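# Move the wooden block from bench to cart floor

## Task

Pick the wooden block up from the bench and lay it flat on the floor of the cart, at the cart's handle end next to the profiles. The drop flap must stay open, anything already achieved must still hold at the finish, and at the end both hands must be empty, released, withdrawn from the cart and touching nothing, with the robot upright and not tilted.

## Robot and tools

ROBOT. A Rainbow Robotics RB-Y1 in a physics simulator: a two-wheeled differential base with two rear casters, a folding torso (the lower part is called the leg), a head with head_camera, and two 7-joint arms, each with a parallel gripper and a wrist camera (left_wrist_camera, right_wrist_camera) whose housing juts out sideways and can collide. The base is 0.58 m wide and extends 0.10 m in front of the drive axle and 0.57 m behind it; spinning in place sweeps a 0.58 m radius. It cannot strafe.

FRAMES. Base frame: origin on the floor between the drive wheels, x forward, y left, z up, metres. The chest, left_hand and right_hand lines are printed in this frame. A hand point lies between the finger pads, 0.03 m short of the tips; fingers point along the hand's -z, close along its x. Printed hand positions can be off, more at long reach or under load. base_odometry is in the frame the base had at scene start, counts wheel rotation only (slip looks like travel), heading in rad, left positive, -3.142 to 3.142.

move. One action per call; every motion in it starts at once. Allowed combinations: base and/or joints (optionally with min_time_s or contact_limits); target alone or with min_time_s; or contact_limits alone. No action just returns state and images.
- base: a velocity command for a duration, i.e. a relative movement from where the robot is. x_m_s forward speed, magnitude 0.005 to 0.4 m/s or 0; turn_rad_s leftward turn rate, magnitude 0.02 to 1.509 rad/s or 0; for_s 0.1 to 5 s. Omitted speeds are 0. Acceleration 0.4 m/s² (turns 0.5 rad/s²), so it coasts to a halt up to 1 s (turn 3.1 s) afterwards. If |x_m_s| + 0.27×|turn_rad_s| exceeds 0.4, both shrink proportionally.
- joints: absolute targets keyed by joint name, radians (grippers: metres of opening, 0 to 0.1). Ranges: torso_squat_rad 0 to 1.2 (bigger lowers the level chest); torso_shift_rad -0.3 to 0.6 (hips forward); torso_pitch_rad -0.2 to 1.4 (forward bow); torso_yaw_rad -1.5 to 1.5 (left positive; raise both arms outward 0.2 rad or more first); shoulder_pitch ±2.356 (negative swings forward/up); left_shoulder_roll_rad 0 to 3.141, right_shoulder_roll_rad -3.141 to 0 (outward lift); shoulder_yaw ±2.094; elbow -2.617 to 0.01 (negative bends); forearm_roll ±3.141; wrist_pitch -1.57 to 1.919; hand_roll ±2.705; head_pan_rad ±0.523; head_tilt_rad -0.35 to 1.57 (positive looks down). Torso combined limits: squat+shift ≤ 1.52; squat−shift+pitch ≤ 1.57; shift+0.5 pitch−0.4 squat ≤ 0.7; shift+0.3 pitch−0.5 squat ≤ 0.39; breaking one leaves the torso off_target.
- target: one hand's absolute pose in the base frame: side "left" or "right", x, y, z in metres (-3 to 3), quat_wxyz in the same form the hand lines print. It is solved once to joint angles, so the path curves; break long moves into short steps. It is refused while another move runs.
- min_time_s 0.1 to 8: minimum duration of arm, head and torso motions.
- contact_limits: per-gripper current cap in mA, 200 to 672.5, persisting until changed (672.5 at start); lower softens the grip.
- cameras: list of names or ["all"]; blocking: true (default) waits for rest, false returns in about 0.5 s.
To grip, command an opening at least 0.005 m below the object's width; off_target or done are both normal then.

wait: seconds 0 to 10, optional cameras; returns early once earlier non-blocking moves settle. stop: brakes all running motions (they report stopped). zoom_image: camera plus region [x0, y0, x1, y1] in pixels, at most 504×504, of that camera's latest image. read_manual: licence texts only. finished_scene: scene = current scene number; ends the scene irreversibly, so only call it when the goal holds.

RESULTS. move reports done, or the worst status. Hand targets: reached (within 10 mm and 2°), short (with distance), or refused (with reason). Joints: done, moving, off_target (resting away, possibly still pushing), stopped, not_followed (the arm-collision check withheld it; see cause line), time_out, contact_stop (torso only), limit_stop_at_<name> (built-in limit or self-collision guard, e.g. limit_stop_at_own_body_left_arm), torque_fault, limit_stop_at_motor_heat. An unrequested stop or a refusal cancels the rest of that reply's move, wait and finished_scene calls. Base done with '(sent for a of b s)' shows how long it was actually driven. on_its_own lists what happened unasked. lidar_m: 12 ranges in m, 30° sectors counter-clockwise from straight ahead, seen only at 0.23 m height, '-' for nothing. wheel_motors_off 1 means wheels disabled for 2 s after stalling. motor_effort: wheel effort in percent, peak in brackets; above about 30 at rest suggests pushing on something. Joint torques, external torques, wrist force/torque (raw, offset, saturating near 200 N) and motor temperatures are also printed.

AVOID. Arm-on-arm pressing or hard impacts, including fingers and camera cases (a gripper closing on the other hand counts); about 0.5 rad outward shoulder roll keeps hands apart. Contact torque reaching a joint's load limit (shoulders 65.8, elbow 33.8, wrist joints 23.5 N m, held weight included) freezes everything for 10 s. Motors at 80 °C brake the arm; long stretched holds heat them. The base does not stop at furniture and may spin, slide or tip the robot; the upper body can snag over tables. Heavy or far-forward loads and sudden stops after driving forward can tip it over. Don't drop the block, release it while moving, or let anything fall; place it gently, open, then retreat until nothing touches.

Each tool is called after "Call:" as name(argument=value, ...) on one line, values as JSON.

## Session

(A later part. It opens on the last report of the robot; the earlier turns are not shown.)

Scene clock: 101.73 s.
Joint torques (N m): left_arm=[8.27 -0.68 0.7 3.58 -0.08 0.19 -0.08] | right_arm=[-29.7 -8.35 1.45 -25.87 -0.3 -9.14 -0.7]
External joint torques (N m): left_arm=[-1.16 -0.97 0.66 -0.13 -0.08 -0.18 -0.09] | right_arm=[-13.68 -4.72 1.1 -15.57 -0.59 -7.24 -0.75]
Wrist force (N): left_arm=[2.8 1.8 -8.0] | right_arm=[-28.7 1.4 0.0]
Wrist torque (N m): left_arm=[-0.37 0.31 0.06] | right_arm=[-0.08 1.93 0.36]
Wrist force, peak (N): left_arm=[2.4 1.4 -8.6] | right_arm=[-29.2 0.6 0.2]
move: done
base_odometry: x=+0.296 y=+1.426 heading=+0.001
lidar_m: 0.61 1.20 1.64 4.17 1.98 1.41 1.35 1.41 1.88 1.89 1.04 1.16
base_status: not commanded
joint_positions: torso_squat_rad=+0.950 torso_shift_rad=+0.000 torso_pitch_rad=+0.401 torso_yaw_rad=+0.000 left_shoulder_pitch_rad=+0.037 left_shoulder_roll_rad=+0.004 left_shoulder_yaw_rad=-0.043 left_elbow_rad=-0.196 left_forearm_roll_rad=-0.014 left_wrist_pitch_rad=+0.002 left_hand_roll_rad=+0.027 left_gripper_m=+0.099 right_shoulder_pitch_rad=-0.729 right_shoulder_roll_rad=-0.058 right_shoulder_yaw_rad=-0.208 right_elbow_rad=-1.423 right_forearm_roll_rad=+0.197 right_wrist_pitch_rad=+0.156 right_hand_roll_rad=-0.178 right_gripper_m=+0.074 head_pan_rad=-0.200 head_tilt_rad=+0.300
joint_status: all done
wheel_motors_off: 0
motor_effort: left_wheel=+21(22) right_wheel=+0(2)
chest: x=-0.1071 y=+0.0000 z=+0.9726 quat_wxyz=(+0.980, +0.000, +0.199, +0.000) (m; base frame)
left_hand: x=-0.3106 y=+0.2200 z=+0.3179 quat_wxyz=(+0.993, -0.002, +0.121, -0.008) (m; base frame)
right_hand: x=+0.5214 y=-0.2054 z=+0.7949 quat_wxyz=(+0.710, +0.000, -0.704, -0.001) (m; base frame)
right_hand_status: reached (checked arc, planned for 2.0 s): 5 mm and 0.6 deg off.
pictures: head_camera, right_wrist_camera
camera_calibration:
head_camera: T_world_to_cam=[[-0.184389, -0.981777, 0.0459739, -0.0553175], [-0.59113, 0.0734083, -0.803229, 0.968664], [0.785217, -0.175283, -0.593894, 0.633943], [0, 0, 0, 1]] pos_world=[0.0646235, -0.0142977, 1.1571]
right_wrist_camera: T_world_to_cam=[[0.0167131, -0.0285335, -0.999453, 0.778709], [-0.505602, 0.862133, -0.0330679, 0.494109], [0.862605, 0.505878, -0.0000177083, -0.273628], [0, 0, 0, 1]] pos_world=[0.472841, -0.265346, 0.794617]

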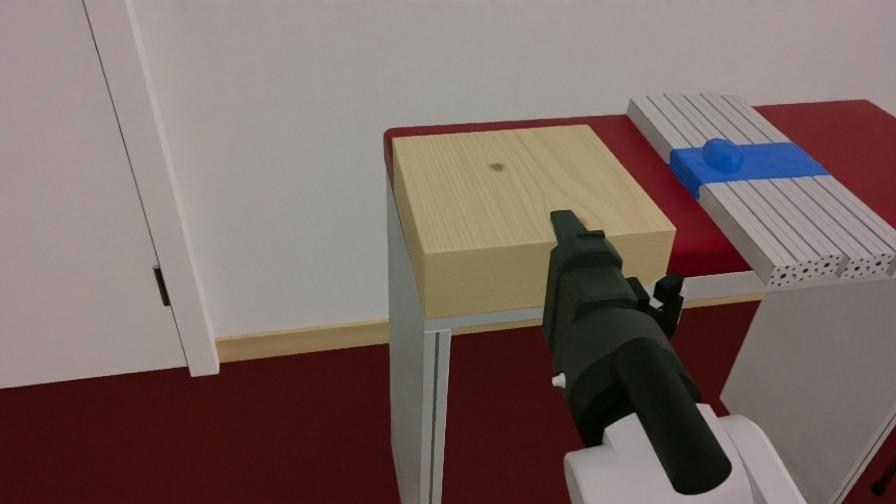

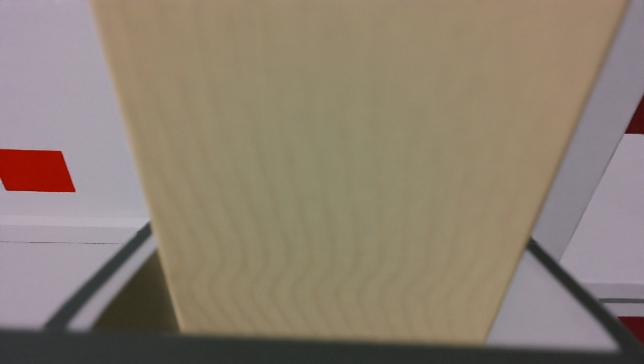

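Call:
move(target={"side":"right","x":0.50,"y":-0.205,"z":0.87,"quat_wxyz":[0.7071,0,-0.7071,0]}, min_time_s=2, cameras=["head_camera","right_wrist_camera"])

Scene clock: 105.20 s.
Joint torques (N m): left_arm=[8.43 -0.62 0.61 3.82 0 0.13 0.06] | right_arm=[-28.65 -7.76 -0.15 -25.04 0.06 -9.32 -0.09]
External joint torques (N m): left_arm=[-1 -0.9 0.58 0.11 0.01 -0.25 0.05] | right_arm=[-13.53 -4.16 0.11 -15.1 -0.28 -7.42 -0.14]
Wrist force (N): left_arm=[1.8 2.2 -6.7] | right_arm=[-28.4 1.1 -0.5]
Wrist torque (N m): left_arm=[-0.41 0.19 0.08] | right_arm=[-0.05 2.04 0.17]
Wrist force, peak (N): left_arm=[2.8 1.4 -8.3] | right_arm=[-29.7 1.5 -1.1]
move: done
base_odometry: x=+0.296 y=+1.426 heading=+0.001
lidar_m: 0.60 1.21 1.65 4.18 1.98 1.41 1.35 1.41 1.91 1.89 1.04 1.18
base_status: not commanded
joint_positions: torso_squat_rad=+0.950 torso_shift_rad=+0.000 torso_pitch_rad=+0.401 torso_yaw_rad=+0.000 left_shoulder_pitch_rad=+0.037 left_shoulder_roll_rad=+0.004 left_shoulder_yaw_rad=-0.043 left_elbow_rad=-0.196 left_forearm_roll_rad=-0.014 left_wrist_pitch_rad=+0.002 left_hand_roll_rad=+0.027 left_gripper_m=+0.099 right_shoulder_pitch_rad=-0.686 right_shoulder_roll_rad=-0.092 right_shoulder_yaw_rad=-0.152 right_elbow_rad=-1.751 right_forearm_roll_rad=+0.141 right_wrist_pitch_rad=+0.452 right_hand_roll_rad=-0.162 right_gripper_m=+0.074 head_pan_rad=-0.200 head_tilt_rad=+0.300
joint_status: all done
wheel_motors_off: 0
motor_effort: left_wheel=+20(21) right_wheel=+0(3)
chest: x=-0.1071 y=+0.0000 z=+0.9726 quat_wxyz=(+0.980, +0.000, +0.199, +0.000) (m; base frame)
left_hand: x=-0.3106 y=+0.2200 z=+0.3179 quat_wxyz=(+0.993, -0.002, +0.121, -0.008) (m; base frame)
right_hand: x=+0.4997 y=-0.2055 z=+0.8659 quat_wxyz=(+0.710, +0.000, -0.704, -0.001) (m; base frame)
right_hand_status: reached (checked arc, planned for 2.0 s): 4 mm and 0.5 deg off.
pictures: head_camera, right_wrist_camera
camera_calibration:
head_camera: T_world_to_cam=[[-0.184379, -0.981779, 0.0459873, -0.0553153], [-0.591133, 0.0733916, -0.803228, 0.968723], [0.785217, -0.175283, -0.593893, 0.633864], [0, 0, 0, 1]] pos_world=[0.0647235, -0.0142977, 1.1571]
right_wrist_camera: T_world_to_cam=[[0.0177905, -0.0286039, -0.999432, 0.849414], [-0.505562, 0.862133, -0.0336737, 0.48599], [0.862607, 0.505875, 0.000876731, -0.255687], [0, 0, 0, 1]] pos_world=[0.451144, -0.265346, 0.865522]

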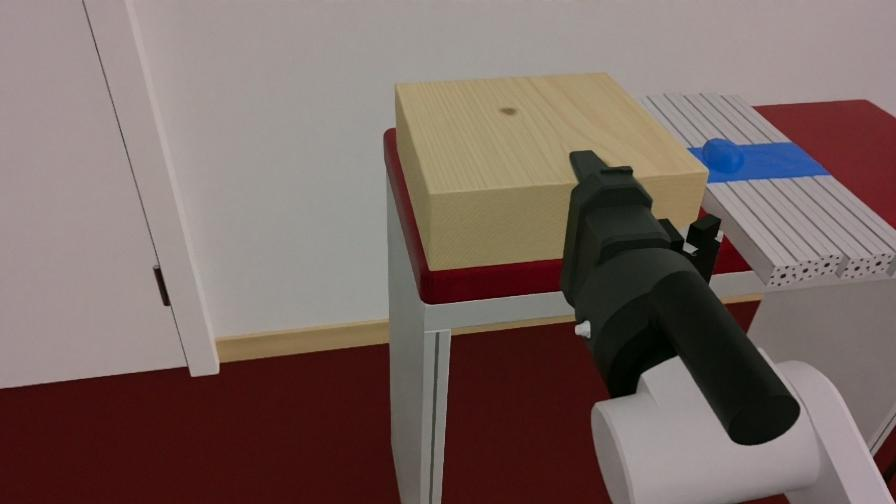

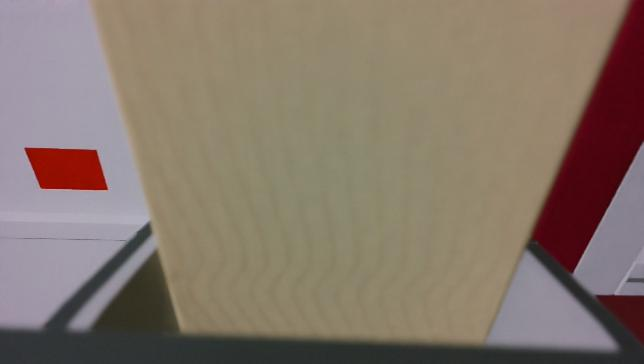

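Call:
move(base={"x_m_s":-0.2,"for_s":1.0})

Call:
move(target={"side":"right","x":0.38,"y":-0.22,"z":0.87,"quat_wxyz":[0.7071,0,-0.7071,0]}, min_time_s=2)

Call:
move(base={"turn_rad_s":-0.5,"for_s":3.1416}, joints={"head_pan_rad":0.3,"head_tilt_rad":0.4}, cameras=["head_camera"])

Scene clock: 109.77 s.
Joint torques (N m): left_arm=[7.83 -0.54 0.7 3.8 -0.09 0.17 0.01] | right_arm=[-29.78 -7.73 -0.54 -24.48 0.37 -9.53 -0.18]
External joint torques (N m): left_arm=[-1.61 -0.82 0.67 0.09 -0.09 -0.2 -0.01] | right_arm=[-14.67 -4.13 -0.28 -14.53 0.03 -7.63 -0.23]
Wrist force (N): left_arm=[2.4 1.4 -7.6] | right_arm=[-28.9 1.8 -0.5]
Wrist torque (N m): left_arm=[-0.30 0.29 0.09] | right_arm=[-0.02 1.95 0.17]
Wrist force, peak (N): left_arm=[3.3 1.7 -8.2] | right_arm=[-30.8 0.7 -0.9]
move: done
base_odometry: x=+0.096 y=+1.426 heading=+0.000
lidar_m: 0.80 1.45 1.88 4.18 1.70 1.21 1.15 1.20 1.61 4.07 1.16 1.17
base_status: done (sent for 1 of 1 s)
joint_positions: torso_squat_rad=+0.950 torso_shift_rad=+0.000 torso_pitch_rad=+0.401 torso_yaw_rad=+0.000 left_shoulder_pitch_rad=+0.037 left_shoulder_roll_rad=+0.004 left_shoulder_yaw_rad=-0.043 left_elbow_rad=-0.196 left_forearm_roll_rad=-0.014 left_wrist_pitch_rad=+0.002 left_hand_roll_rad=+0.027 left_gripper_m=+0.099 right_shoulder_pitch_rad=-0.686 right_shoulder_roll_rad=-0.092 right_shoulder_yaw_rad=-0.151 right_elbow_rad=-1.752 right_forearm_roll_rad=+0.141 right_wrist_pitch_rad=+0.452 right_hand_roll_rad=-0.162 right_gripper_m=+0.074 head_pan_rad=-0.200 head_tilt_rad=+0.300
joint_status: not commanded
wheel_motors_off: 0
motor_effort: left_wheel=-10(31) right_wheel=+9(36)
chest: x=-0.1070 y=+0.0000 z=+0.9726 quat_wxyz=(+0.980, +0.000, +0.199, +0.000) (m; base frame)
left_hand: x=-0.3107 y=+0.2201 z=+0.3180 quat_wxyz=(+0.993, -0.002, +0.121, -0.008) (m; base frame)
right_hand: x=+0.4996 y=-0.2056 z=+0.8657 quat_wxyz=(+0.710, +0.000, -0.704, -0.001) (m; base frame)
pictures: none

Scene clock: 112.10 s.
Joint torques (N m): left_arm=[7.89 -0.75 0.51 3.76 -0.1 0.15 0.03] | right_arm=[-18.47 -0.3 -0.83 -24.66 0.15 -9.36 -0.19]
External joint torques (N m): left_arm=[-1.54 -1.04 0.48 0.05 -0.1 -0.23 0.02] | right_arm=[-10.71 1.37 -0.24 -14.92 -0.16 -7.45 -0.24]
Wrist force (N): left_arm=[1.8 1.0 -7.6] | right_arm=[-28.7 1.3 -0.9]
Wrist torque (N m): left_arm=[-0.26 0.18 0.06] | right_arm=[-0.13 1.94 0.17]
Wrist force, peak (N): left_arm=[2.3 1.6 -8.6] | right_arm=[-29.9 1.2 -1.4]
move: done
base_odometry: x=+0.096 y=+1.426 heading=+0.000
lidar_m: 0.79 1.43 1.90 4.16 1.70 1.21 1.15 1.21 1.62 4.06 1.17 1.17
base_status: not commanded
joint_positions: torso_squat_rad=+0.950 torso_shift_rad=+0.000 torso_pitch_rad=+0.401 torso_yaw_rad=+0.000 left_shoulder_pitch_rad=+0.037 left_shoulder_roll_rad=+0.004 left_shoulder_yaw_rad=-0.043 left_elbow_rad=-0.196 left_forearm_roll_rad=-0.014 left_wrist_pitch_rad=+0.002 left_hand_roll_rad=+0.027 left_gripper_m=+0.099 right_shoulder_pitch_rad=-0.255 right_shoulder_roll_rad=-0.063 right_shoulder_yaw_rad=-0.058 right_elbow_rad=-2.246 right_forearm_roll_rad=+0.073 right_wrist_pitch_rad=+0.528 right_hand_roll_rad=-0.111 right_gripper_m=+0.074 head_pan_rad=-0.200 head_tilt_rad=+0.300
joint_status: all done
wheel_motors_off: 0
motor_effort: left_wheel=-10(11) right_wheel=+10(11)
chest: x=-0.1070 y=+0.0000 z=+0.9726 quat_wxyz=(+0.980, +0.000, +0.199, +0.000) (m; base frame)
left_hand: x=-0.3107 y=+0.2201 z=+0.3180 quat_wxyz=(+0.993, -0.002, +0.121, -0.008) (m; base frame)
right_hand: x=+0.3799 y=-0.2206 z=+0.8668 quat_wxyz=(+0.710, -0.001, -0.704, +0.000) (m; base frame)
right_hand_status: reached (checked arc, planned for 2.0 s): 3 mm and 0.5 deg off.
pictures: none

Scene clock: 116.57 s.
Joint torques (N m): left_arm=[7.78 -0.51 0.5 3.71 -0.17 0.09 -0.06] | right_arm=[-18.75 -0.33 -1.36 -24.44 0.34 -9.59 -0.32]
External joint torques (N m): left_arm=[-1.65 -0.79 0.47 0 -0.16 -0.28 -0.07] | right_arm=[-10.99 1.34 -0.77 -14.71 0.03 -7.68 -0.37]
Wrist force (N): left_arm=[2.4 1.6 -7.1] | right_arm=[-28.8 2.3 -0.1]
Wrist torque (N m): left_arm=[-0.32 0.27 0.06] | right_arm=[-0.06 1.97 0.17]
Wrist force, peak (N): left_arm=[2.6 1.5 -8.4] | right_arm=[-29.7 2.2 -0.4]
move: done
base_odometry: x=+0.096 y=+1.426 heading=-1.566
lidar_m: 3.99 1.16 1.17 0.80 1.44 1.91 4.17 1.73 1.21 1.16 1.18 1.57
base_status: done (sent for 3.13 of 3.13 s)
joint_positions: torso_squat_rad=+0.950 torso_shift_rad=+0.000 torso_pitch_rad=+0.401 torso_yaw_rad=+0.000 left_shoulder_pitch_rad=+0.037 left_shoulder_roll_rad=+0.004 left_shoulder_yaw_rad=-0.043 left_elbow_rad=-0.196 left_forearm_roll_rad=-0.014 left_wrist_pitch_rad=+0.002 left_hand_roll_rad=+0.027 left_gripper_m=+0.099 right_shoulder_pitch_rad=-0.254 right_shoulder_roll_rad=-0.063 right_shoulder_yaw_rad=-0.058 right_elbow_rad=-2.246 right_forearm_roll_rad=+0.073 right_wrist_pitch_rad=+0.528 right_hand_roll_rad=-0.111 right_gripper_m=+0.074 head_pan_rad=+0.300 head_tilt_rad=+0.400
joint_status: all done
wheel_motors_off: 0
motor_effort: left_wheel=+16(49) right_wheel=+2(47)
chest: x=-0.1070 y=+0.0000 z=+0.9726 quat_wxyz=(+0.980, +0.000, +0.199, +0.000) (m; base frame)
left_hand: x=-0.3107 y=+0.2201 z=+0.3180 quat_wxyz=(+0.993, -0.002, +0.121, -0.008) (m; base frame)
right_hand: x=+0.3799 y=-0.2206 z=+0.8668 quat_wxyz=(+0.710, -0.001, -0.704, +0.000) (m; base frame)
pictures: head_camera
camera_calibration:
head_camera: T_world_to_cam=[[0.267096, -0.952462, -0.146549, 0.169583], [-0.670454, -0.07443, -0.738208, 0.893412], [0.692207, 0.295427, -0.658462, 0.707147], [0, 0, 0, 1]] pos_world=[0.064205, 0.0191076, 1.15001]

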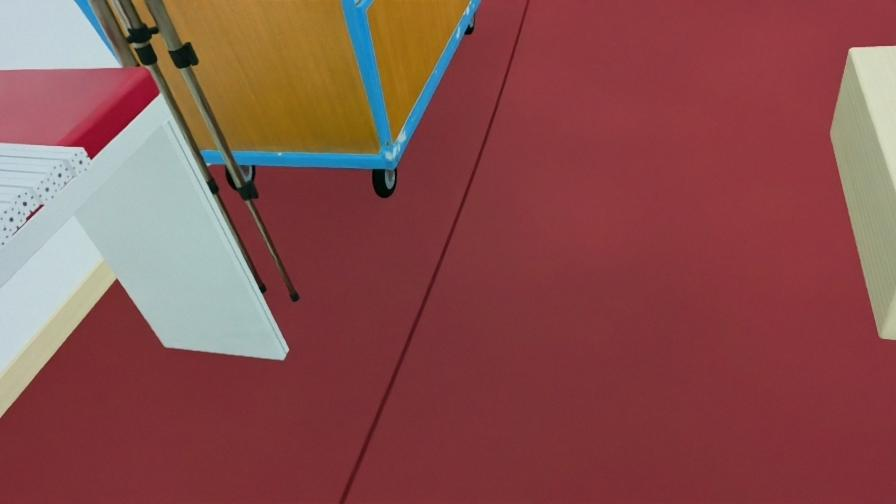

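Call:
move(base={"x_m_s":0.36,"for_s":4.75})

Call:
move(base={"turn_rad_s":0.5,"for_s":3.1416}, joints={"head_pan_rad":0,"head_tilt_rad":0.5}, cameras=["head_camera"])

Scene clock: 123.87 s.
Joint torques (N m): left_arm=[9.05 -0.54 0.72 3.7 -0.09 0.18 -0.04] | right_arm=[-19.47 -0.6 -1.86 -24.28 0.28 -9.33 -0.2]
External joint torques (N m): left_arm=[-0.38 -0.83 0.68 -0.01 -0.09 -0.2 -0.05] | right_arm=[-11.71 1.06 -1.27 -14.54 -0.03 -7.42 -0.25]
Wrist force (N): left_arm=[2.6 1.1 -7.2] | right_arm=[-29.7 1.7 -0.2]
Wrist torque (N m): left_arm=[-0.27 0.30 0.06] | right_arm=[0.04 1.98 0.19]
Wrist force, peak (N): left_arm=[3.3 1.3 -8.4] | right_arm=[-30.2 1.9 -1.2]
move: done
base_odometry: x=+0.104 y=-0.290 heading=-1.566
lidar_m: 3.72 1.01 0.72 0.68 0.71 1.19 5.02 1.63 1.16 1.10 1.12 1.49
base_status: done (sent for 4.77 of 4.77 s)
joint_positions: torso_squat_rad=+0.950 torso_shift_rad=+0.000 torso_pitch_rad=+0.401 torso_yaw_rad=+0.000 left_shoulder_pitch_rad=+0.037 left_shoulder_roll_rad=+0.004 left_shoulder_yaw_rad=-0.043 left_elbow_rad=-0.196 left_forearm_roll_rad=-0.014 left_wrist_pitch_rad=+0.002 left_hand_roll_rad=+0.027 left_gripper_m=+0.099 right_shoulder_pitch_rad=-0.254 right_shoulder_roll_rad=-0.063 right_shoulder_yaw_rad=-0.058 right_elbow_rad=-2.246 right_forearm_roll_rad=+0.073 right_wrist_pitch_rad=+0.528 right_hand_roll_rad=-0.111 right_gripper_m=+0.074 head_pan_rad=+0.300 head_tilt_rad=+0.400
joint_status: not commanded
wheel_motors_off: 0
motor_effort: left_wheel=+1(48) right_wheel=+1(37)
chest: x=-0.1070 y=+0.0000 z=+0.9726 quat_wxyz=(+0.980, +0.000, +0.199, +0.000) (m; base frame)
left_hand: x=-0.3106 y=+0.2201 z=+0.3179 quat_wxyz=(+0.993, -0.002, +0.121, -0.008) (m; base frame)
right_hand: x=+0.3799 y=-0.2206 z=+0.8667 quat_wxyz=(+0.710, -0.001, -0.704, +0.000) (m; base frame)
pictures: none

Scene clock: 128.33 s.
Joint torques (N m): left_arm=[8.96 -0.59 0.72 3.68 -0.08 0.15 0] | right_arm=[-19.47 -0.61 -1.63 -24.07 0.26 -9.39 -0.12]
External joint torques (N m): left_arm=[-0.47 -0.88 0.69 -0.03 -0.07 -0.22 -0.01] | right_arm=[-11.72 1.06 -1.04 -14.34 -0.05 -7.48 -0.17]
Wrist force (N): left_arm=[2.4 1.1 -7.2] | right_arm=[-28.4 1.1 -0.3]
Wrist torque (N m): left_arm=[-0.25 0.28 0.06] | right_arm=[-0.14 1.99 0.17]
Wrist force, peak (N): left_arm=[2.7 2.4 -8.6] | right_arm=[-29.6 1.1 0.0]
move: done
base_odometry: x=+0.104 y=-0.290 heading=+0.000
lidar_m: 0.68 0.71 1.19 4.82 1.61 1.14 1.08 1.13 1.52 3.83 1.02 0.72
base_status: done (sent for 3.13 of 3.13 s)
joint_positions: torso_squat_rad=+0.950 torso_shift_rad=+0.000 torso_pitch_rad=+0.401 torso_yaw_rad=+0.000 left_shoulder_pitch_rad=+0.037 left_shoulder_roll_rad=+0.004 left_shoulder_yaw_rad=-0.043 left_elbow_rad=-0.196 left_forearm_roll_rad=-0.014 left_wrist_pitch_rad=+0.002 left_hand_roll_rad=+0.027 left_gripper_m=+0.099 right_shoulder_pitch_rad=-0.254 right_shoulder_roll_rad=-0.063 right_shoulder_yaw_rad=-0.058 right_elbow_rad=-2.246 right_forearm_roll_rad=+0.073 right_wrist_pitch_rad=+0.528 right_hand_roll_rad=-0.111 right_gripper_m=+0.074 head_pan_rad=+0.000 head_tilt_rad=+0.500
joint_status: all done
wheel_motors_off: 0
motor_effort: left_wheel=+0(41) right_wheel=+19(33)
chest: x=-0.1070 y=+0.0000 z=+0.9726 quat_wxyz=(+0.980, +0.000, +0.199, +0.000) (m; base frame)
left_hand: x=-0.3106 y=+0.2201 z=+0.3179 quat_wxyz=(+0.993, -0.002, +0.121, -0.008) (m; base frame)
right_hand: x=+0.3799 y=-0.2206 z=+0.8667 quat_wxyz=(+0.710, -0.001, -0.704, +0.000) (m; base frame)
pictures: head_camera
camera_calibration:
head_camera: T_world_to_cam=[[-0.00758235, -0.999495, -0.0308497, 0.034368], [-0.74719, 0.0261658, -0.664095, 0.807709], [0.664567, 0.0180152, -0.747012, 0.808612], [0, 0, 0, 1]] pos_world=[0.0663963, -0.001351, 1.1415]

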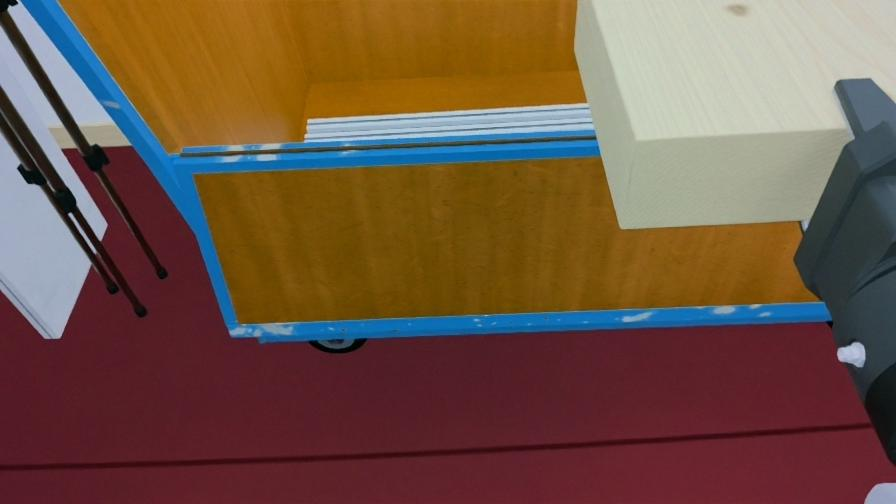

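Call:
move(base={"x_m_s":-0.2,"for_s":1.0})

Call:
move(target={"side":"right","x":0.38,"y":-0.1,"z":1.0,"quat_wxyz":[0.5,0.5,-0.5,0.5]}, min_time_s=3, cameras=["head_camera"])

Scene clock: 138.63 s.
Joint torques (N m): left_arm=[8.1 -0.56 0.58 3.79 -0.07 0.2 -0.09] | right_arm=[-19.98 -1.06 -1.74 -24.25 0.26 -9.3 -0.12]
External joint torques (N m): left_arm=[-1.33 -0.85 0.54 0.08 -0.06 -0.17 -0.1] | right_arm=[-12.22 0.6 -1.15 -14.51 -0.05 -7.38 -0.17]
Motor temperatures (°C): left_arm=[31 28 32 36 34 32 37] | right_arm=[35 30 32 35 35 40 34]
Wrist force (N): left_arm=[2.0 0.8 -7.8] | right_arm=[-28.9 2.0 0.3]
Wrist torque (N m): left_arm=[-0.28 0.25 0.09] | right_arm=[0.03 1.96 0.19]
Wrist force, peak (N): left_arm=[3.0 1.3 -8.1] | right_arm=[-30.3 1.6 -0.8]
move: done
base_odometry: x=-0.096 y=-0.290 heading=+0.001
lidar_m: 0.89 0.92 1.90 3.95 1.30 0.93 0.88 0.91 1.25 3.13 2.46 0.93
base_status: done (sent for 1 of 1 s)
joint_positions: torso_squat_rad=+0.950 torso_shift_rad=+0.000 torso_pitch_rad=+0.401 torso_yaw_rad=+0.000 left_shoulder_pitch_rad=+0.037 left_shoulder_roll_rad=+0.004 left_shoulder_yaw_rad=-0.043 left_elbow_rad=-0.196 left_forearm_roll_rad=-0.014 left_wrist_pitch_rad=+0.002 left_hand_roll_rad=+0.027 left_gripper_m=+0.099 right_shoulder_pitch_rad=-0.254 right_shoulder_roll_rad=-0.063 right_shoulder_yaw_rad=-0.058 right_elbow_rad=-2.246 right_forearm_roll_rad=+0.073 right_wrist_pitch_rad=+0.528 right_hand_roll_rad=-0.111 right_gripper_m=+0.074 head_pan_rad=+0.000 head_tilt_rad=+0.500
joint_status: not commanded
wheel_motors_off: 0
motor_effort: left_wheel=+11(36) right_wheel=-11(34)
chest: x=-0.1071 y=+0.0000 z=+0.9726 quat_wxyz=(+0.980, +0.000, +0.199, +0.000) (m; base frame)
left_hand: x=-0.3107 y=+0.2201 z=+0.3179 quat_wxyz=(+0.993, -0.002, +0.121, -0.008) (m; base frame)
right_hand: x=+0.3798 y=-0.2206 z=+0.8668 quat_wxyz=(+0.710, -0.001, -0.704, +0.000) (m; base frame)
pictures: none

Scene clock: 141.97 s.
Joint torques (N m): left_arm=[8.21 -0.58 0.6 3.69 -0.08 0.21 -0.09] | right_arm=[-29.97 -11.91 -13.78 -8.81 -8.85 -3.15 -0.47]
External joint torques (N m): left_arm=[-1.21 -0.87 0.57 -0.02 -0.07 -0.16 -0.1] | right_arm=[-10.58 -0.2 -6.43 -3.08 -7.13 -2.45 -0.53]
Wrist force (N): left_arm=[2.5 1.1 -7.6] | right_arm=[-28.8 0.3 0.9]
Wrist torque (N m): left_arm=[-0.28 0.29 0.11] | right_arm=[-0.16 1.98 0.16]
Wrist force, peak (N): left_arm=[3.5 1.1 -8.1] | right_arm=[-29.6 1.5 -0.2]
move: done
base_odometry: x=-0.096 y=-0.290 heading=+0.001
lidar_m: 0.88 0.91 1.89 3.95 1.30 0.93 0.87 0.92 1.23 3.12 2.45 0.92
base_status: not commanded
joint_positions: torso_squat_rad=+0.950 torso_shift_rad=+0.000 torso_pitch_rad=+0.401 torso_yaw_rad=+0.000 left_shoulder_pitch_rad=+0.037 left_shoulder_roll_rad=+0.004 left_shoulder_yaw_rad=-0.043 left_elbow_rad=-0.196 left_forearm_roll_rad=-0.014 left_wrist_pitch_rad=+0.002 left_hand_roll_rad=+0.027 left_gripper_m=+0.099 right_shoulder_pitch_rad=-1.146 right_shoulder_roll_rad=-0.822 right_shoulder_yaw_rad=+0.121 right_elbow_rad=-1.231 right_forearm_roll_rad=-2.299 right_wrist_pitch_rad=+1.372 right_hand_roll_rad=+1.196 right_gripper_m=+0.074 head_pan_rad=+0.000 head_tilt_rad=+0.500
joint_status: all done
wheel_motors_off: 0
motor_effort: left_wheel=+11(12) right_wheel=-11(14)
chest: x=-0.1071 y=+0.0000 z=+0.9726 quat_wxyz=(+0.980, +0.000, +0.199, +0.000) (m; base frame)
left_hand: x=-0.3106 y=+0.2200 z=+0.3179 quat_wxyz=(+0.993, -0.002, +0.121, -0.008) (m; base frame)
right_hand: x=+0.3796 y=-0.1001 z=+0.9980 quat_wxyz=(+0.503, +0.499, -0.499, +0.499) (m; base frame)
right_hand_status: reached (checked arc, planned for 3.0 s): 2 mm and 0.4 deg off.
pictures: head_camera
camera_calibration:
head_camera: T_world_to_cam=[[-0.007562, -0.9995, -0.0307113, 0.034207], [-0.747051, 0.0260624, -0.664256, 0.807733], [0.664724, 0.0179198, -0.746874, 0.808577], [0, 0, 0, 1]] pos_world=[0.0661963, -0.00135107, 1.1415]

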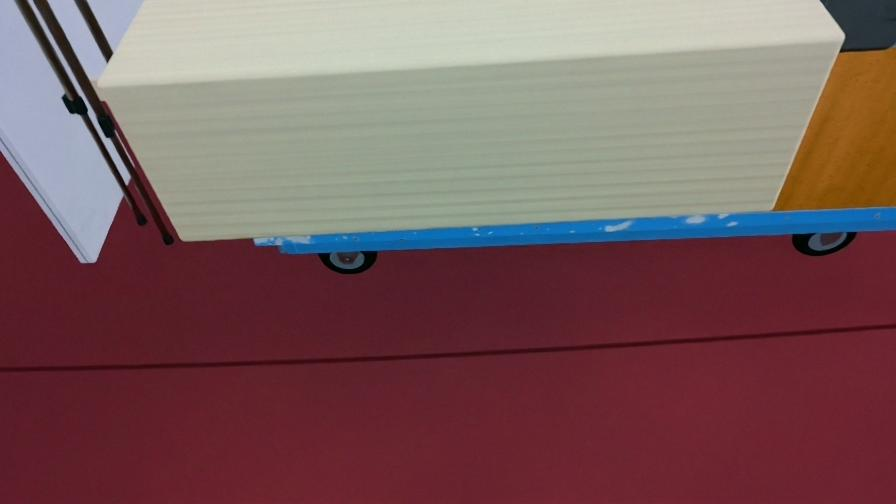

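Call:
move(joints={"torso_squat_rad":1.05,"torso_shift_rad":0.4,"torso_pitch_rad":0.9,"head_tilt_rad":0.1}, min_time_s=3.5)

Call:
move(target={"side":"right","x":0.5,"y":0.03,"z":0.85,"quat_wxyz":[0.5,0.5,-0.5,0.5]}, min_time_s=3, cameras=["head_camera","right_wrist_camera"])

Scene clock: 148.83 s.
Joint torques (N m): left_arm=[18.71 -0.56 0.67 8.15 -0.08 1.07 -0.01] | right_arm=[-23.16 -9.89 -12.8 -13.73 -9.21 1.19 0.25]
External joint torques (N m): left_arm=[-1.92 -0.94 0.62 0.02 -0.07 -0.19 -0.04] | right_arm=[-9.92 1.58 -6.3 -7.14 -7.22 0.91 0.2]
Wrist force (N): left_arm=[5.0 1.4 -6.3] | right_arm=[-26.1 -12.5 0.7]
Wrist torque (N m): left_arm=[-0.26 0.43 0.04] | right_arm=[-1.06 1.71 -0.64]
Wrist force, peak (N): left_arm=[4.0 1.4 -7.9] | right_arm=[-24.6 -38.0 3.7]
move: done
base_odometry: x=-0.096 y=-0.290 heading=+0.001
lidar_m: 0.89 0.93 1.88 3.95 1.30 0.94 0.88 0.93 1.23 3.12 2.44 0.94
base_status: not commanded
joint_positions: torso_squat_rad=+1.050 torso_shift_rad=+0.400 torso_pitch_rad=+0.901 torso_yaw_rad=+0.000 left_shoulder_pitch_rad=+0.037 left_shoulder_roll_rad=+0.004 left_shoulder_yaw_rad=-0.043 left_elbow_rad=-0.196 left_forearm_roll_rad=-0.014 left_wrist_pitch_rad=+0.002 left_hand_roll_rad=+0.027 left_gripper_m=+0.099 right_shoulder_pitch_rad=-1.146 right_shoulder_roll_rad=-0.822 right_shoulder_yaw_rad=+0.121 right_elbow_rad=-1.230 right_forearm_roll_rad=-2.299 right_wrist_pitch_rad=+1.371 right_hand_roll_rad=+1.196 right_gripper_m=+0.074 head_pan_rad=+0.000 head_tilt_rad=+0.100
joint_status: all done
wheel_motors_off: 0
motor_effort: left_wheel=+1(13) right_wheel=-1(13)
chest: x=+0.1504 y=+0.0000 z=+0.7934 quat_wxyz=(+0.900, +0.000, +0.435, +0.000) (m; base frame)
left_hand: x=-0.3422 y=+0.2200 z=+0.3165 quat_wxyz=(+0.932, -0.004, +0.363, -0.008) (m; base frame)
right_hand: x=+0.5901 y=-0.1004 z=+0.5820 quat_wxyz=(+0.611, +0.607, -0.360, +0.359) (m; base frame)
pictures: none

Scene clock: 152.17 s.
Joint torques (N m): left_arm=[19.2 -0.75 0.76 8.05 -0.08 1.05 -0.03] | right_arm=[-23.81 -5.41 -14.77 -5.84 -2.42 -8.15 0.45]
External joint torques (N m): left_arm=[-1.44 -1.13 0.71 -0.09 -0.06 -0.22 -0.07] | right_arm=[-10.37 2.68 -6.59 -3.15 -1.99 -6.46 0.4]
Wrist force (N): left_arm=[4.8 0.9 -6.0] | right_arm=[-28.5 0.8 0.4]
Wrist torque (N m): left_arm=[-0.25 0.32 0.05] | right_arm=[-0.09 2.01 -0.59]
Wrist force, peak (N): left_arm=[6.2 1.3 -6.9] | right_arm=[-26.4 -13.0 0.5]
move: done
base_odometry: x=-0.096 y=-0.290 heading=+0.001
lidar_m: 0.89 0.92 1.89 3.96 1.30 0.91 0.88 0.92 1.24 3.12 2.48 0.93
base_status: not commanded
joint_positions: torso_squat_rad=+1.050 torso_shift_rad=+0.400 torso_pitch_rad=+0.901 torso_yaw_rad=+0.000 left_shoulder_pitch_rad=+0.037 left_shoulder_roll_rad=+0.004 left_shoulder_yaw_rad=-0.043 left_elbow_rad=-0.196 left_forearm_roll_rad=-0.014 left_wrist_pitch_rad=+0.002 left_hand_roll_rad=+0.027 left_gripper_m=+0.099 right_shoulder_pitch_rad=-1.404 right_shoulder_roll_rad=-1.057 right_shoulder_yaw_rad=+0.167 right_elbow_rad=-2.242 right_forearm_roll_rad=-1.937 right_wrist_pitch_rad=+0.718 right_hand_roll_rad=+0.499 right_gripper_m=+0.074 head_pan_rad=+0.000 head_tilt_rad=+0.100
joint_status: all done
wheel_motors_off: 0
motor_effort: left_wheel=+1(1) right_wheel=+0(3)
chest: x=+0.1504 y=+0.0000 z=+0.7934 quat_wxyz=(+0.900, +0.000, +0.435, +0.000) (m; base frame)
left_hand: x=-0.3422 y=+0.2200 z=+0.3165 quat_wxyz=(+0.932, -0.004, +0.363, -0.008) (m; base frame)
right_hand: x=+0.5002 y=+0.0299 z=+0.8481 quat_wxyz=(+0.502, +0.500, -0.498, +0.500) (m; base frame)
right_hand_status: reached (checked arc, planned for 3.0 s): 2 mm and 0.3 deg off.
pictures: head_camera, right_wrist_camera
camera_calibration:
head_camera: T_world_to_cam=[[-0.0105751, -0.999504, -0.0296601, 0.0292072], [-0.809798, 0.0259613, -0.586133, 0.839193], [0.586613, 0.0178203, -0.809671, 0.485807], [0, 0, 0, 1]] pos_world=[0.394906, -0.00125112, 0.886089]
right_wrist_camera: T_world_to_cam=[[0.0258486, 0.0229693, -0.999402, 0.832779], [-0.861227, -0.507087, -0.0339292, 0.501834], [-0.507563, 0.861589, 0.00667434, 0.294667], [0, 0, 0, 1]] pos_world=[0.560229, -0.0185371, 0.847341]

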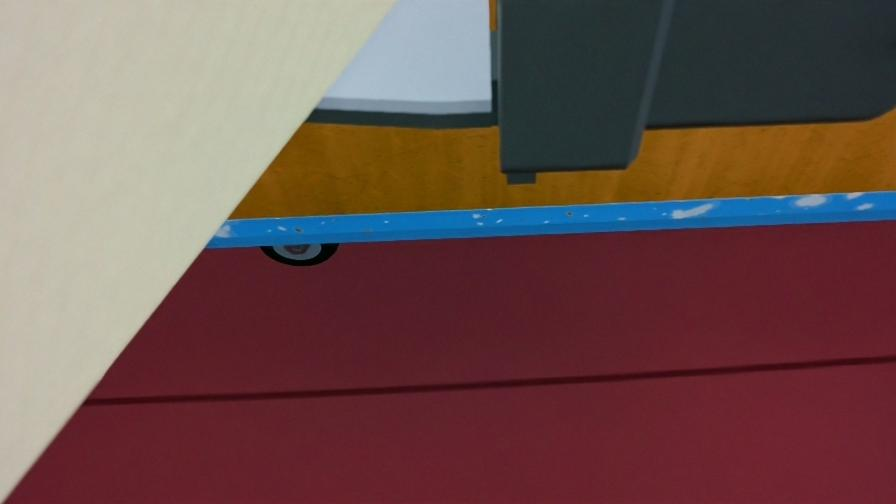

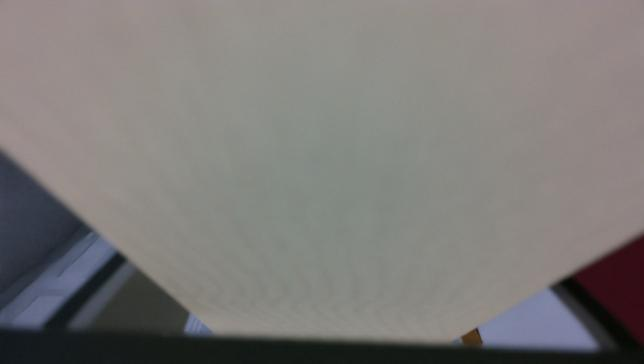

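Call:
move(target={"side":"right","x":0.62,"y":-0.06,"z":0.80,"quat_wxyz":[0.5,0.5,-0.5,0.5]}, min_time_s=2)

Call:
move(base={"x_m_s":0.15,"for_s":3.2}, joints={"head_pan_rad":0.3,"head_tilt_rad":0.0}, cameras=["head_camera","right_wrist_camera"])

Scene clock: 157.23 s.
Joint torques (N m): left_arm=[19.05 -0.4 0.72 8.06 -0.04 1.08 -0.01] | right_arm=[-28.84 -8.44 -17.72 -9.06 -7.52 -4.53 0.63]
External joint torques (N m): left_arm=[-1.58 -0.78 0.67 -0.08 -0.02 -0.19 -0.04] | right_arm=[-12.44 3.02 -9.64 -3.86 -6.05 -3.58 0.58]
Wrist force (N): left_arm=[5.8 1.1 -6.6] | right_arm=[-28.5 0.6 0.5]
Wrist torque (N m): left_arm=[-0.32 0.49 0.03] | right_arm=[-0.23 2.02 -0.76]
Wrist force, peak (N): left_arm=[5.9 1.4 -6.9] | right_arm=[-29.5 -1.7 -0.4]
move: done
base_odometry: x=-0.096 y=-0.290 heading=+0.001
lidar_m: 0.88 0.91 1.89 3.96 1.31 0.92 0.88 0.92 1.23 3.13 2.46 0.93
base_status: not commanded
joint_positions: torso_squat_rad=+1.050 torso_shift_rad=+0.400 torso_pitch_rad=+0.901 torso_yaw_rad=+0.000 left_shoulder_pitch_rad=+0.037 left_shoulder_roll_rad=+0.004 left_shoulder_yaw_rad=-0.043 left_elbow_rad=-0.196 left_forearm_roll_rad=-0.014 left_wrist_pitch_rad=+0.002 left_hand_roll_rad=+0.027 left_gripper_m=+0.099 right_shoulder_pitch_rad=-1.425 right_shoulder_roll_rad=-0.982 right_shoulder_yaw_rad=+0.044 right_elbow_rad=-1.607 right_forearm_roll_rad=-2.250 right_wrist_pitch_rad=+1.167 right_hand_roll_rad=+1.049 right_gripper_m=+0.074 head_pan_rad=+0.000 head_tilt_rad=+0.100
joint_status: all done
wheel_motors_off: 0
motor_effort: left_wheel=+1(1) right_wheel=-1(3)
chest: x=+0.1504 y=+0.0000 z=+0.7934 quat_wxyz=(+0.900, +0.000, +0.435, +0.000) (m; base frame)
left_hand: x=-0.3422 y=+0.2200 z=+0.3165 quat_wxyz=(+0.932, -0.004, +0.363, -0.008) (m; base frame)
right_hand: x=+0.6196 y=-0.0601 z=+0.7977 quat_wxyz=(+0.503, +0.499, -0.499, +0.499) (m; base frame)
right_hand_status: reached (checked arc, planned for 2.0 s): 2 mm and 0.4 deg off.
pictures: none

Scene clock: 161.17 s.
Joint torques (N m): left_arm=[19.33 -0.47 0.84 8.08 -0.16 1.13 -0.01] | right_arm=[-27.82 -8.41 -17.09 -9.61 -7.64 -4.5 0.54]
External joint torques (N m): left_arm=[-1.31 -0.85 0.79 -0.05 -0.14 -0.14 -0.04] | right_arm=[-11.41 3.04 -9.01 -4.41 -6.18 -3.56 0.49]
Wrist force (N): left_arm=[5.0 0.6 -6.8] | right_arm=[-28.6 0.3 0.4]
Wrist torque (N m): left_arm=[-0.21 0.39 0.10] | right_arm=[-0.24 2.03 -0.76]
Wrist force, peak (N): left_arm=[6.1 1.3 -6.5] | right_arm=[-30.2 -2.0 0.1]
move: done
base_odometry: x=+0.384 y=-0.290 heading=+0.000
lidar_m: 0.40 0.42 1.02 4.18 2.00 1.42 1.36 1.42 1.91 4.75 0.61 0.43
base_status: done (sent for 3.2 of 3.2 s)
joint_positions: torso_squat_rad=+1.050 torso_shift_rad=+0.400 torso_pitch_rad=+0.901 torso_yaw_rad=+0.000 left_shoulder_pitch_rad=+0.037 left_shoulder_roll_rad=+0.004 left_shoulder_yaw_rad=-0.043 left_elbow_rad=-0.196 left_forearm_roll_rad=-0.014 left_wrist_pitch_rad=+0.002 left_hand_roll_rad=+0.027 left_gripper_m=+0.099 right_shoulder_pitch_rad=-1.425 right_shoulder_roll_rad=-0.982 right_shoulder_yaw_rad=+0.044 right_elbow_rad=-1.607 right_forearm_roll_rad=-2.250 right_wrist_pitch_rad=+1.167 right_hand_roll_rad=+1.049 right_gripper_m=+0.074 head_pan_rad=+0.300 head_tilt_rad=+0.000
joint_status: all done
wheel_motors_off: 0
motor_effort: left_wheel=-9(25) right_wheel=+9(24)
chest: x=+0.1504 y=+0.0000 z=+0.7933 quat_wxyz=(+0.900, +0.000, +0.436, +0.000) (m; base frame)
left_hand: x=-0.3422 y=+0.2200 z=+0.3165 quat_wxyz=(+0.932, -0.004, +0.363, -0.008) (m; base frame)
right_hand: x=+0.6197 y=-0.0601 z=+0.7977 quat_wxyz=(+0.503, +0.499, -0.499, +0.499) (m; base frame)
pictures: head_camera, right_wrist_camera
camera_calibration:
head_camera: T_world_to_cam=[[0.175123, -0.949182, -0.261506, 0.178313], [-0.753703, 0.0416455, -0.655894, 0.884011], [0.633454, 0.31196, -0.708108, 0.379293], [0, 0, 0, 1]] pos_world=[0.394791, 0.0141124, 0.895028]
right_wrist_camera: T_world_to_cam=[[0.0246631, 0.0224808, -0.999443, 0.782079], [-0.863298, -0.503639, -0.032632, 0.557883], [-0.504092, 0.863622, 0.00698636, 0.430897], [0, 0, 0, 1]] pos_world=[0.679542, -0.108743, 0.796838]

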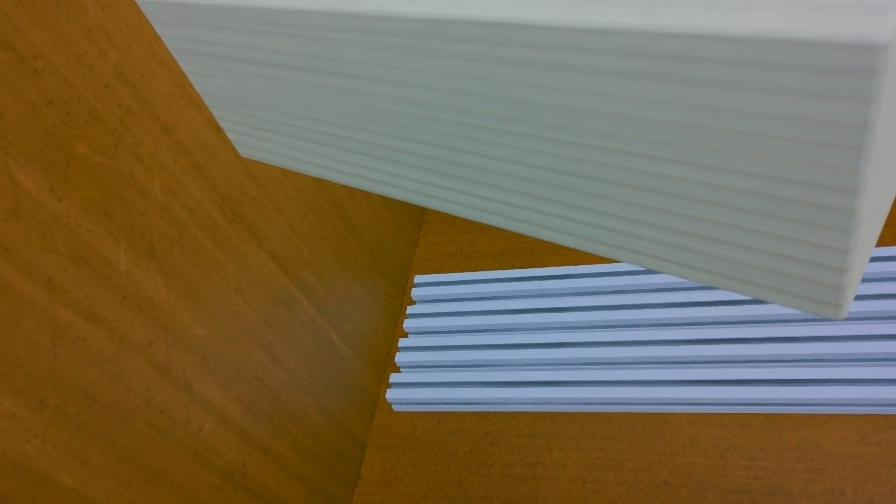

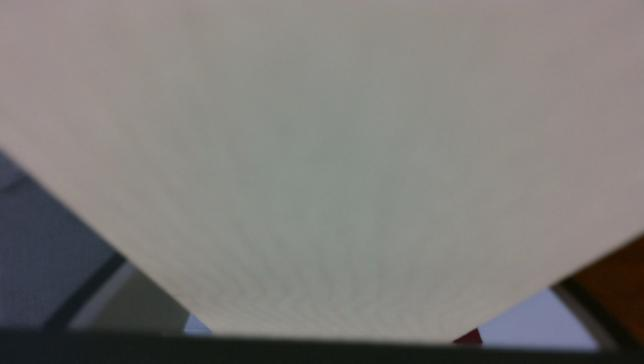

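Call:
move(base={"x_m_s":0.1,"for_s":1.2})

Call:
move(target={"side":"right","x":0.54,"y":-0.04,"z":0.66,"quat_wxyz":[0.5,0.5,-0.5,0.5]}, min_time_s=2, cameras=["head_camera"])

Scene clock: 166.70 s.
Joint torques (N m): left_arm=[19.04 -0.44 0.68 8.05 -0.15 1.1 0.05] | right_arm=[-27.43 -9.31 -17.17 -9.66 -7.64 -4.49 0.72]
External joint torques (N m): left_arm=[-1.6 -0.82 0.63 -0.08 -0.13 -0.17 0.01] | right_arm=[-11.02 2.14 -9.09 -4.45 -6.18 -3.55 0.67]
Wrist force (N): left_arm=[5.3 0.9 -6.3] | right_arm=[-29.0 -0.5 0.3]
Wrist torque (N m): left_arm=[-0.19 0.42 0.10] | right_arm=[-0.26 2.01 -0.82]
Wrist force, peak (N): left_arm=[6.3 0.7 -6.9] | right_arm=[-30.6 -1.1 0.7]
move: done
base_odometry: x=+0.504 y=-0.290 heading=-0.001
lidar_m: 0.27 0.29 0.40 1.64 2.20 1.55 1.48 1.55 2.05 4.85 0.44 0.30
base_status: done (sent for 1.2 of 1.2 s)
joint_positions: torso_squat_rad=+1.050 torso_shift_rad=+0.400 torso_pitch_rad=+0.901 torso_yaw_rad=+0.000 left_shoulder_pitch_rad=+0.037 left_shoulder_roll_rad=+0.004 left_shoulder_yaw_rad=-0.043 left_elbow_rad=-0.196 left_forearm_roll_rad=-0.014 left_wrist_pitch_rad=+0.002 left_hand_roll_rad=+0.027 left_gripper_m=+0.099 right_shoulder_pitch_rad=-1.425 right_shoulder_roll_rad=-0.982 right_shoulder_yaw_rad=+0.044 right_elbow_rad=-1.607 right_forearm_roll_rad=-2.250 right_wrist_pitch_rad=+1.167 right_hand_roll_rad=+1.049 right_gripper_m=+0.074 head_pan_rad=+0.300 head_tilt_rad=+0.000
joint_status: not commanded
wheel_motors_off: 0
motor_effort: left_wheel=-12(26) right_wheel=+9(35)
chest: x=+0.1504 y=+0.0000 z=+0.7933 quat_wxyz=(+0.900, +0.000, +0.436, +0.000) (m; base frame)
left_hand: x=-0.3422 y=+0.2200 z=+0.3165 quat_wxyz=(+0.932, -0.004, +0.363, -0.008) (m; base frame)
right_hand: x=+0.6197 y=-0.0601 z=+0.7977 quat_wxyz=(+0.503, +0.499, -0.499, +0.499) (m; base frame)
pictures: none

Scene clock: 177.97 s.
Joint torques (N m): left_arm=[18.87 -0.53 1.07 8.01 -0.21 1.13 -0.07] | right_arm=[-7.8 24.73 -10.83 -12.23 -8.03 -3.09 0.67]
External joint torques (N m): left_arm=[-1.68 -0.82 1.03 -0.09 -0.2 -0.13 -0.11] | right_arm=[5.57 35.33 -3.05 -6.05 -6.47 -2.46 0.62]
External joint torques when the fault began: right_arm=[60.42 72.93 7.05 -7.31 -6.18 -2.99 0.81]
Wrist force (N): left_arm=[5.5 1.0 -6.0] | right_arm=[-28.6 0.2 -0.3]
Wrist torque (N m): left_arm=[-0.27 0.46 0.08] | right_arm=[-0.09 1.97 -0.56]
Wrist force, peak (N): left_arm=[5.8 1.9 -7.2] | right_arm=[-35.5 -2.7 -3.1]
move: torque_fault
TORQUE FAULT: right_shoulder_roll_rad reached its load limit. The robot stopped for 10 seconds, dropped its targets and accepts commands again. The stop added 9.3 s to the call.
base_odometry: x=+0.504 y=-0.290 heading=+0.000
lidar_m: 0.23 0.24 0.33 1.65 2.19 1.56 1.47 1.55 2.05 4.79 0.39 0.26
base_status: not commanded
joint_positions: torso_squat_rad=+1.050 torso_shift_rad=+0.399 torso_pitch_rad=+0.897 torso_yaw_rad=-0.001 left_shoulder_pitch_rad=+0.037 left_shoulder_roll_rad=+0.004 left_shoulder_yaw_rad=-0.043 left_elbow_rad=-0.196 left_forearm_roll_rad=-0.014 left_wrist_pitch_rad=+0.002 left_hand_roll_rad=+0.027 left_gripper_m=+0.099 right_shoulder_pitch_rad=-1.145 right_shoulder_roll_rad=-0.910 right_shoulder_yaw_rad=+0.057 right_elbow_rad=-1.730 right_forearm_roll_rad=-2.203 right_wrist_pitch_rad=+1.117 right_hand_roll_rad=+1.231 right_gripper_m=+0.074 head_pan_rad=+0.300 head_tilt_rad=+0.000
joint_status: right_shoulder_pitch_rad torque_fault (moved +0.280 of +0.430); right_shoulder_roll_rad torque_fault (moved +0.072 of +0.152); right_elbow_rad torque_fault (moved -0.123 of -0.202); right_forearm_roll_rad torque_fault (moved +0.047 of +0.073); right_wrist_pitch_rad torque_fault (moved -0.050 of -0.084); right_hand_roll_rad torque_fault (moved +0.182 of +0.294); the others done
wheel_motors_off: 0
on_its_own: right_shoulder_pitch_rad is held at -1.143, not at your -0.995, since a torque_fault; right_shoulder_roll_rad is held at -0.901, not at your -0.830, since a torque_fault; right_elbow_rad is held at -1.731, not at your -1.809, since a torque_fault; right_forearm_roll_rad is held at -2.205, not at your -2.177, since a torque_fault; right_wrist_pitch_rad is held at +1.116, not at your +1.083, since a torque_fault; right_hand_roll_rad is held at +1.231, not at your +1.343, since a torque_fault
motor_effort: left_wheel=-6(24) right_wheel=-7(93)
chest: x=+0.1491 y=+0.0008 z=+0.7945 quat_wxyz=(+0.901, -0.001, +0.434, -0.001) (m; base frame)
left_hand: x=-0.3416 y=+0.2195 z=+0.3150 quat_wxyz=(+0.933, -0.005, +0.361, -0.008) (m; base frame)
right_hand: x=+0.5754 y=-0.0521 z=+0.7012 quat_wxyz=(+0.512, +0.491, -0.490, +0.507) (m; base frame)
right_hand_status: short (checked arc, planned for 2.0 s): torque_fault, 56 mm and 2.2 deg off.
pictures: head_camera
camera_calibration:
head_camera: T_world_to_cam=[[0.176293, -0.949872, -0.258192, 0.176795], [-0.750895, 0.0398239, -0.65922, 0.885888], [0.636457, 0.310091, -0.706233, 0.378734], [0, 0, 0, 1]] pos_world=[0.392993, 0.0152109, 0.897117]

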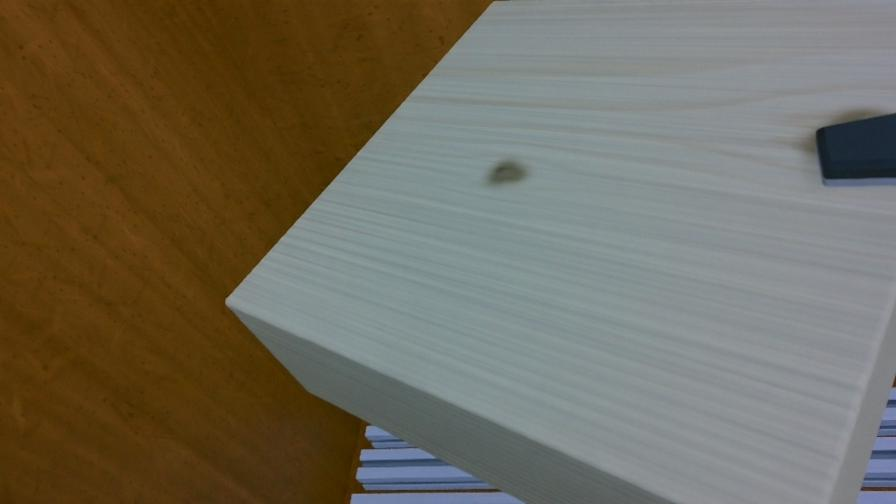

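Call:
move(joints={"torso_squat_rad":0.75,"torso_shift_rad":0.35,"torso_pitch_rad":1.05,"head_pan_rad":0.2}, min_time_s=2.5, cameras=["head_camera"])

Scene clock: 195.17 s.
Joint torques (N m): left_arm=[21.36 -0.31 0.85 8.97 -0.12 1.34 0.02] | right_arm=[-20.54 -4.86 -12.73 -13.62 -8.21 -1.59 0.44]
External joint torques (N m): left_arm=[-1.74 -0.7 0.8 -0.15 -0.1 -0.15 -0.02] | right_arm=[-9.16 5.14 -5.54 -6.79 -6.57 -1.26 0.39]
Wrist force (N): left_arm=[5.6 1.1 -5.6] | right_arm=[-28.2 -3.8 -0.1]
Wrist torque (N m): left_arm=[-0.30 0.41 0.08] | right_arm=[-0.52 1.95 -0.59]
Wrist force, peak (N): left_arm=[5.9 0.9 -6.9] | right_arm=[-29.9 -0.4 -0.2]
move: done
base_odometry: x=+0.504 y=-0.290 heading=-0.001
lidar_m: 0.24 0.25 0.31 1.63 2.19 1.55 1.49 1.54 2.07 4.79 0.38 0.26
base_status: not commanded
joint_positions: torso_squat_rad=+0.750 torso_shift_rad=+0.350 torso_pitch_rad=+1.051 torso_yaw_rad=+0.000 left_shoulder_pitch_rad=+0.037 left_shoulder_roll_rad=+0.004 left_shoulder_yaw_rad=-0.043 left_elbow_rad=-0.196 left_forearm_roll_rad=-0.014 left_wrist_pitch_rad=+0.002 left_hand_roll_rad=+0.027 left_gripper_m=+0.099 right_shoulder_pitch_rad=-1.141 right_shoulder_roll_rad=-0.902 right_shoulder_yaw_rad=+0.058 right_elbow_rad=-1.730 right_forearm_roll_rad=-2.203 right_wrist_pitch_rad=+1.117 right_hand_roll_rad=+1.231 right_gripper_m=+0.074 head_pan_rad=+0.200 head_tilt_rad=+0.000
joint_status: all done
wheel_motors_off: 0
on_its_own: right_shoulder_pitch_rad is held at -1.143, not at your -0.995, since a torque_fault; right_shoulder_roll_rad is held at -0.901, not at your -0.830, since a torque_fault; right_elbow_rad is held at -1.731, not at your -1.809, since a torque_fault; right_forearm_roll_rad is held at -2.205, not at your -2.177, since a torque_fault; right_wrist_pitch_rad is held at +1.116, not at your +1.083, since a torque_fault; right_hand_roll_rad is held at +1.231, not at your +1.343, since a torque_fault
motor_effort: left_wheel=-1(6) right_wheel=+2(8)
chest: x=+0.2165 y=+0.0001 z=+0.9152 quat_wxyz=(+0.865, +0.000, +0.502, +0.000) (m; base frame)
left_hand: x=-0.3419 y=+0.2200 z=+0.5174 quat_wxyz=(+0.902, -0.005, +0.432, -0.007) (m; base frame)
right_hand: x=+0.6222 y=-0.0513 z=+0.7564 quat_wxyz=(+0.547, +0.532, -0.449, +0.464) (m; base frame)
pictures: head_camera
camera_calibration:
head_camera: T_world_to_cam=[[0.0863333, -0.975793, -0.200933, 0.164632], [-0.841261, 0.0366385, -0.539387, 0.925955], [0.533692, 0.215604, -0.817733, 0.545043], [0, 0, 0, 1]] pos_world=[0.473872, 0.00920829, 0.978228]

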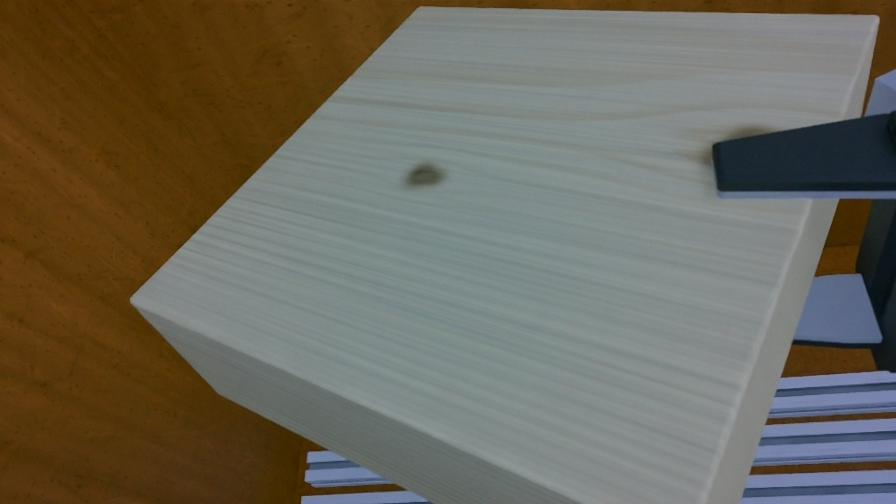

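Call:
move(target={"side":"right","x":0.58,"y":0.03,"z":0.64,"quat_wxyz":[0.641,0.299,-0.299,0.641]}, min_time_s=3, cameras=["head_camera"])

Scene clock: 200.97 s.
Joint torques (N m): left_arm=[21.42 -0.4 0.88 8.96 -0.12 1.38 0.13] | right_arm=[-23.39 -3.83 -12.99 -15.1 -2.89 -5.93 0.15]
External joint torques (N m): left_arm=[-1.68 -0.79 0.83 -0.15 -0.1 -0.1 0.09] | right_arm=[-10.11 2.33 -5.14 -8.49 -2.38 -4.69 0.12]
Wrist force (N): left_arm=[5.7 1.6 -5.5] | right_arm=[-21.5 0.4 -17.8]
Wrist torque (N m): left_arm=[-0.33 0.46 0.12] | right_arm=[0.26 1.41 -0.41]
Wrist force, peak (N): left_arm=[6.3 0.8 -6.3] | right_arm=[-28.8 -4.4 -0.3]
move: done
base_odometry: x=+0.504 y=-0.290 heading=-0.001
lidar_m: 0.24 0.25 0.33 1.62 2.18 1.56 1.47 1.55 2.07 4.80 0.39 0.26
base_status: not commanded
joint_positions: torso_squat_rad=+0.750 torso_shift_rad=+0.350 torso_pitch_rad=+1.051 torso_yaw_rad=+0.000 left_shoulder_pitch_rad=+0.037 left_shoulder_roll_rad=+0.004 left_shoulder_yaw_rad=-0.043 left_elbow_rad=-0.196 left_forearm_roll_rad=-0.014 left_wrist_pitch_rad=+0.002 left_hand_roll_rad=+0.027 left_gripper_m=+0.099 right_shoulder_pitch_rad=-1.390 right_shoulder_roll_rad=-0.943 right_shoulder_yaw_rad=+0.567 right_elbow_rad=-1.968 right_forearm_roll_rad=-1.301 right_wrist_pitch_rad=+0.998 right_hand_roll_rad=+0.625 right_gripper_m=+0.074 head_pan_rad=+0.200 head_tilt_rad=+0.000
joint_status: all done
wheel_motors_off: 0
motor_effort: left_wheel=-1(2) right_wheel=+2(3)
chest: x=+0.2164 y=+0.0001 z=+0.9152 quat_wxyz=(+0.865, +0.000, +0.502, +0.000) (m; base frame)
left_hand: x=-0.3419 y=+0.2200 z=+0.5173 quat_wxyz=(+0.902, -0.005, +0.432, -0.007) (m; base frame)
right_hand: x=+0.5797 y=+0.0288 z=+0.6380 quat_wxyz=(+0.642, +0.299, -0.297, +0.640) (m; base frame)
right_hand_status: reached (checked arc, planned for 3.0 s): 2 mm and 0.2 deg off.
pictures: head_camera
camera_calibration:
head_camera: T_world_to_cam=[[0.0863333, -0.975793, -0.200933, 0.164535], [-0.841261, 0.0366385, -0.539387, 0.925959], [0.533692, 0.215604, -0.817733, 0.545064], [0, 0, 0, 1]] pos_world=[0.473872, 0.00910829, 0.978228]

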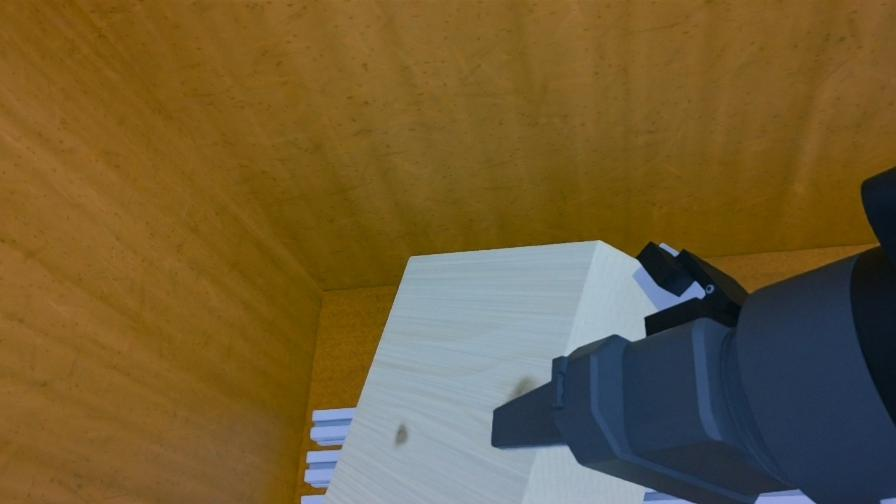

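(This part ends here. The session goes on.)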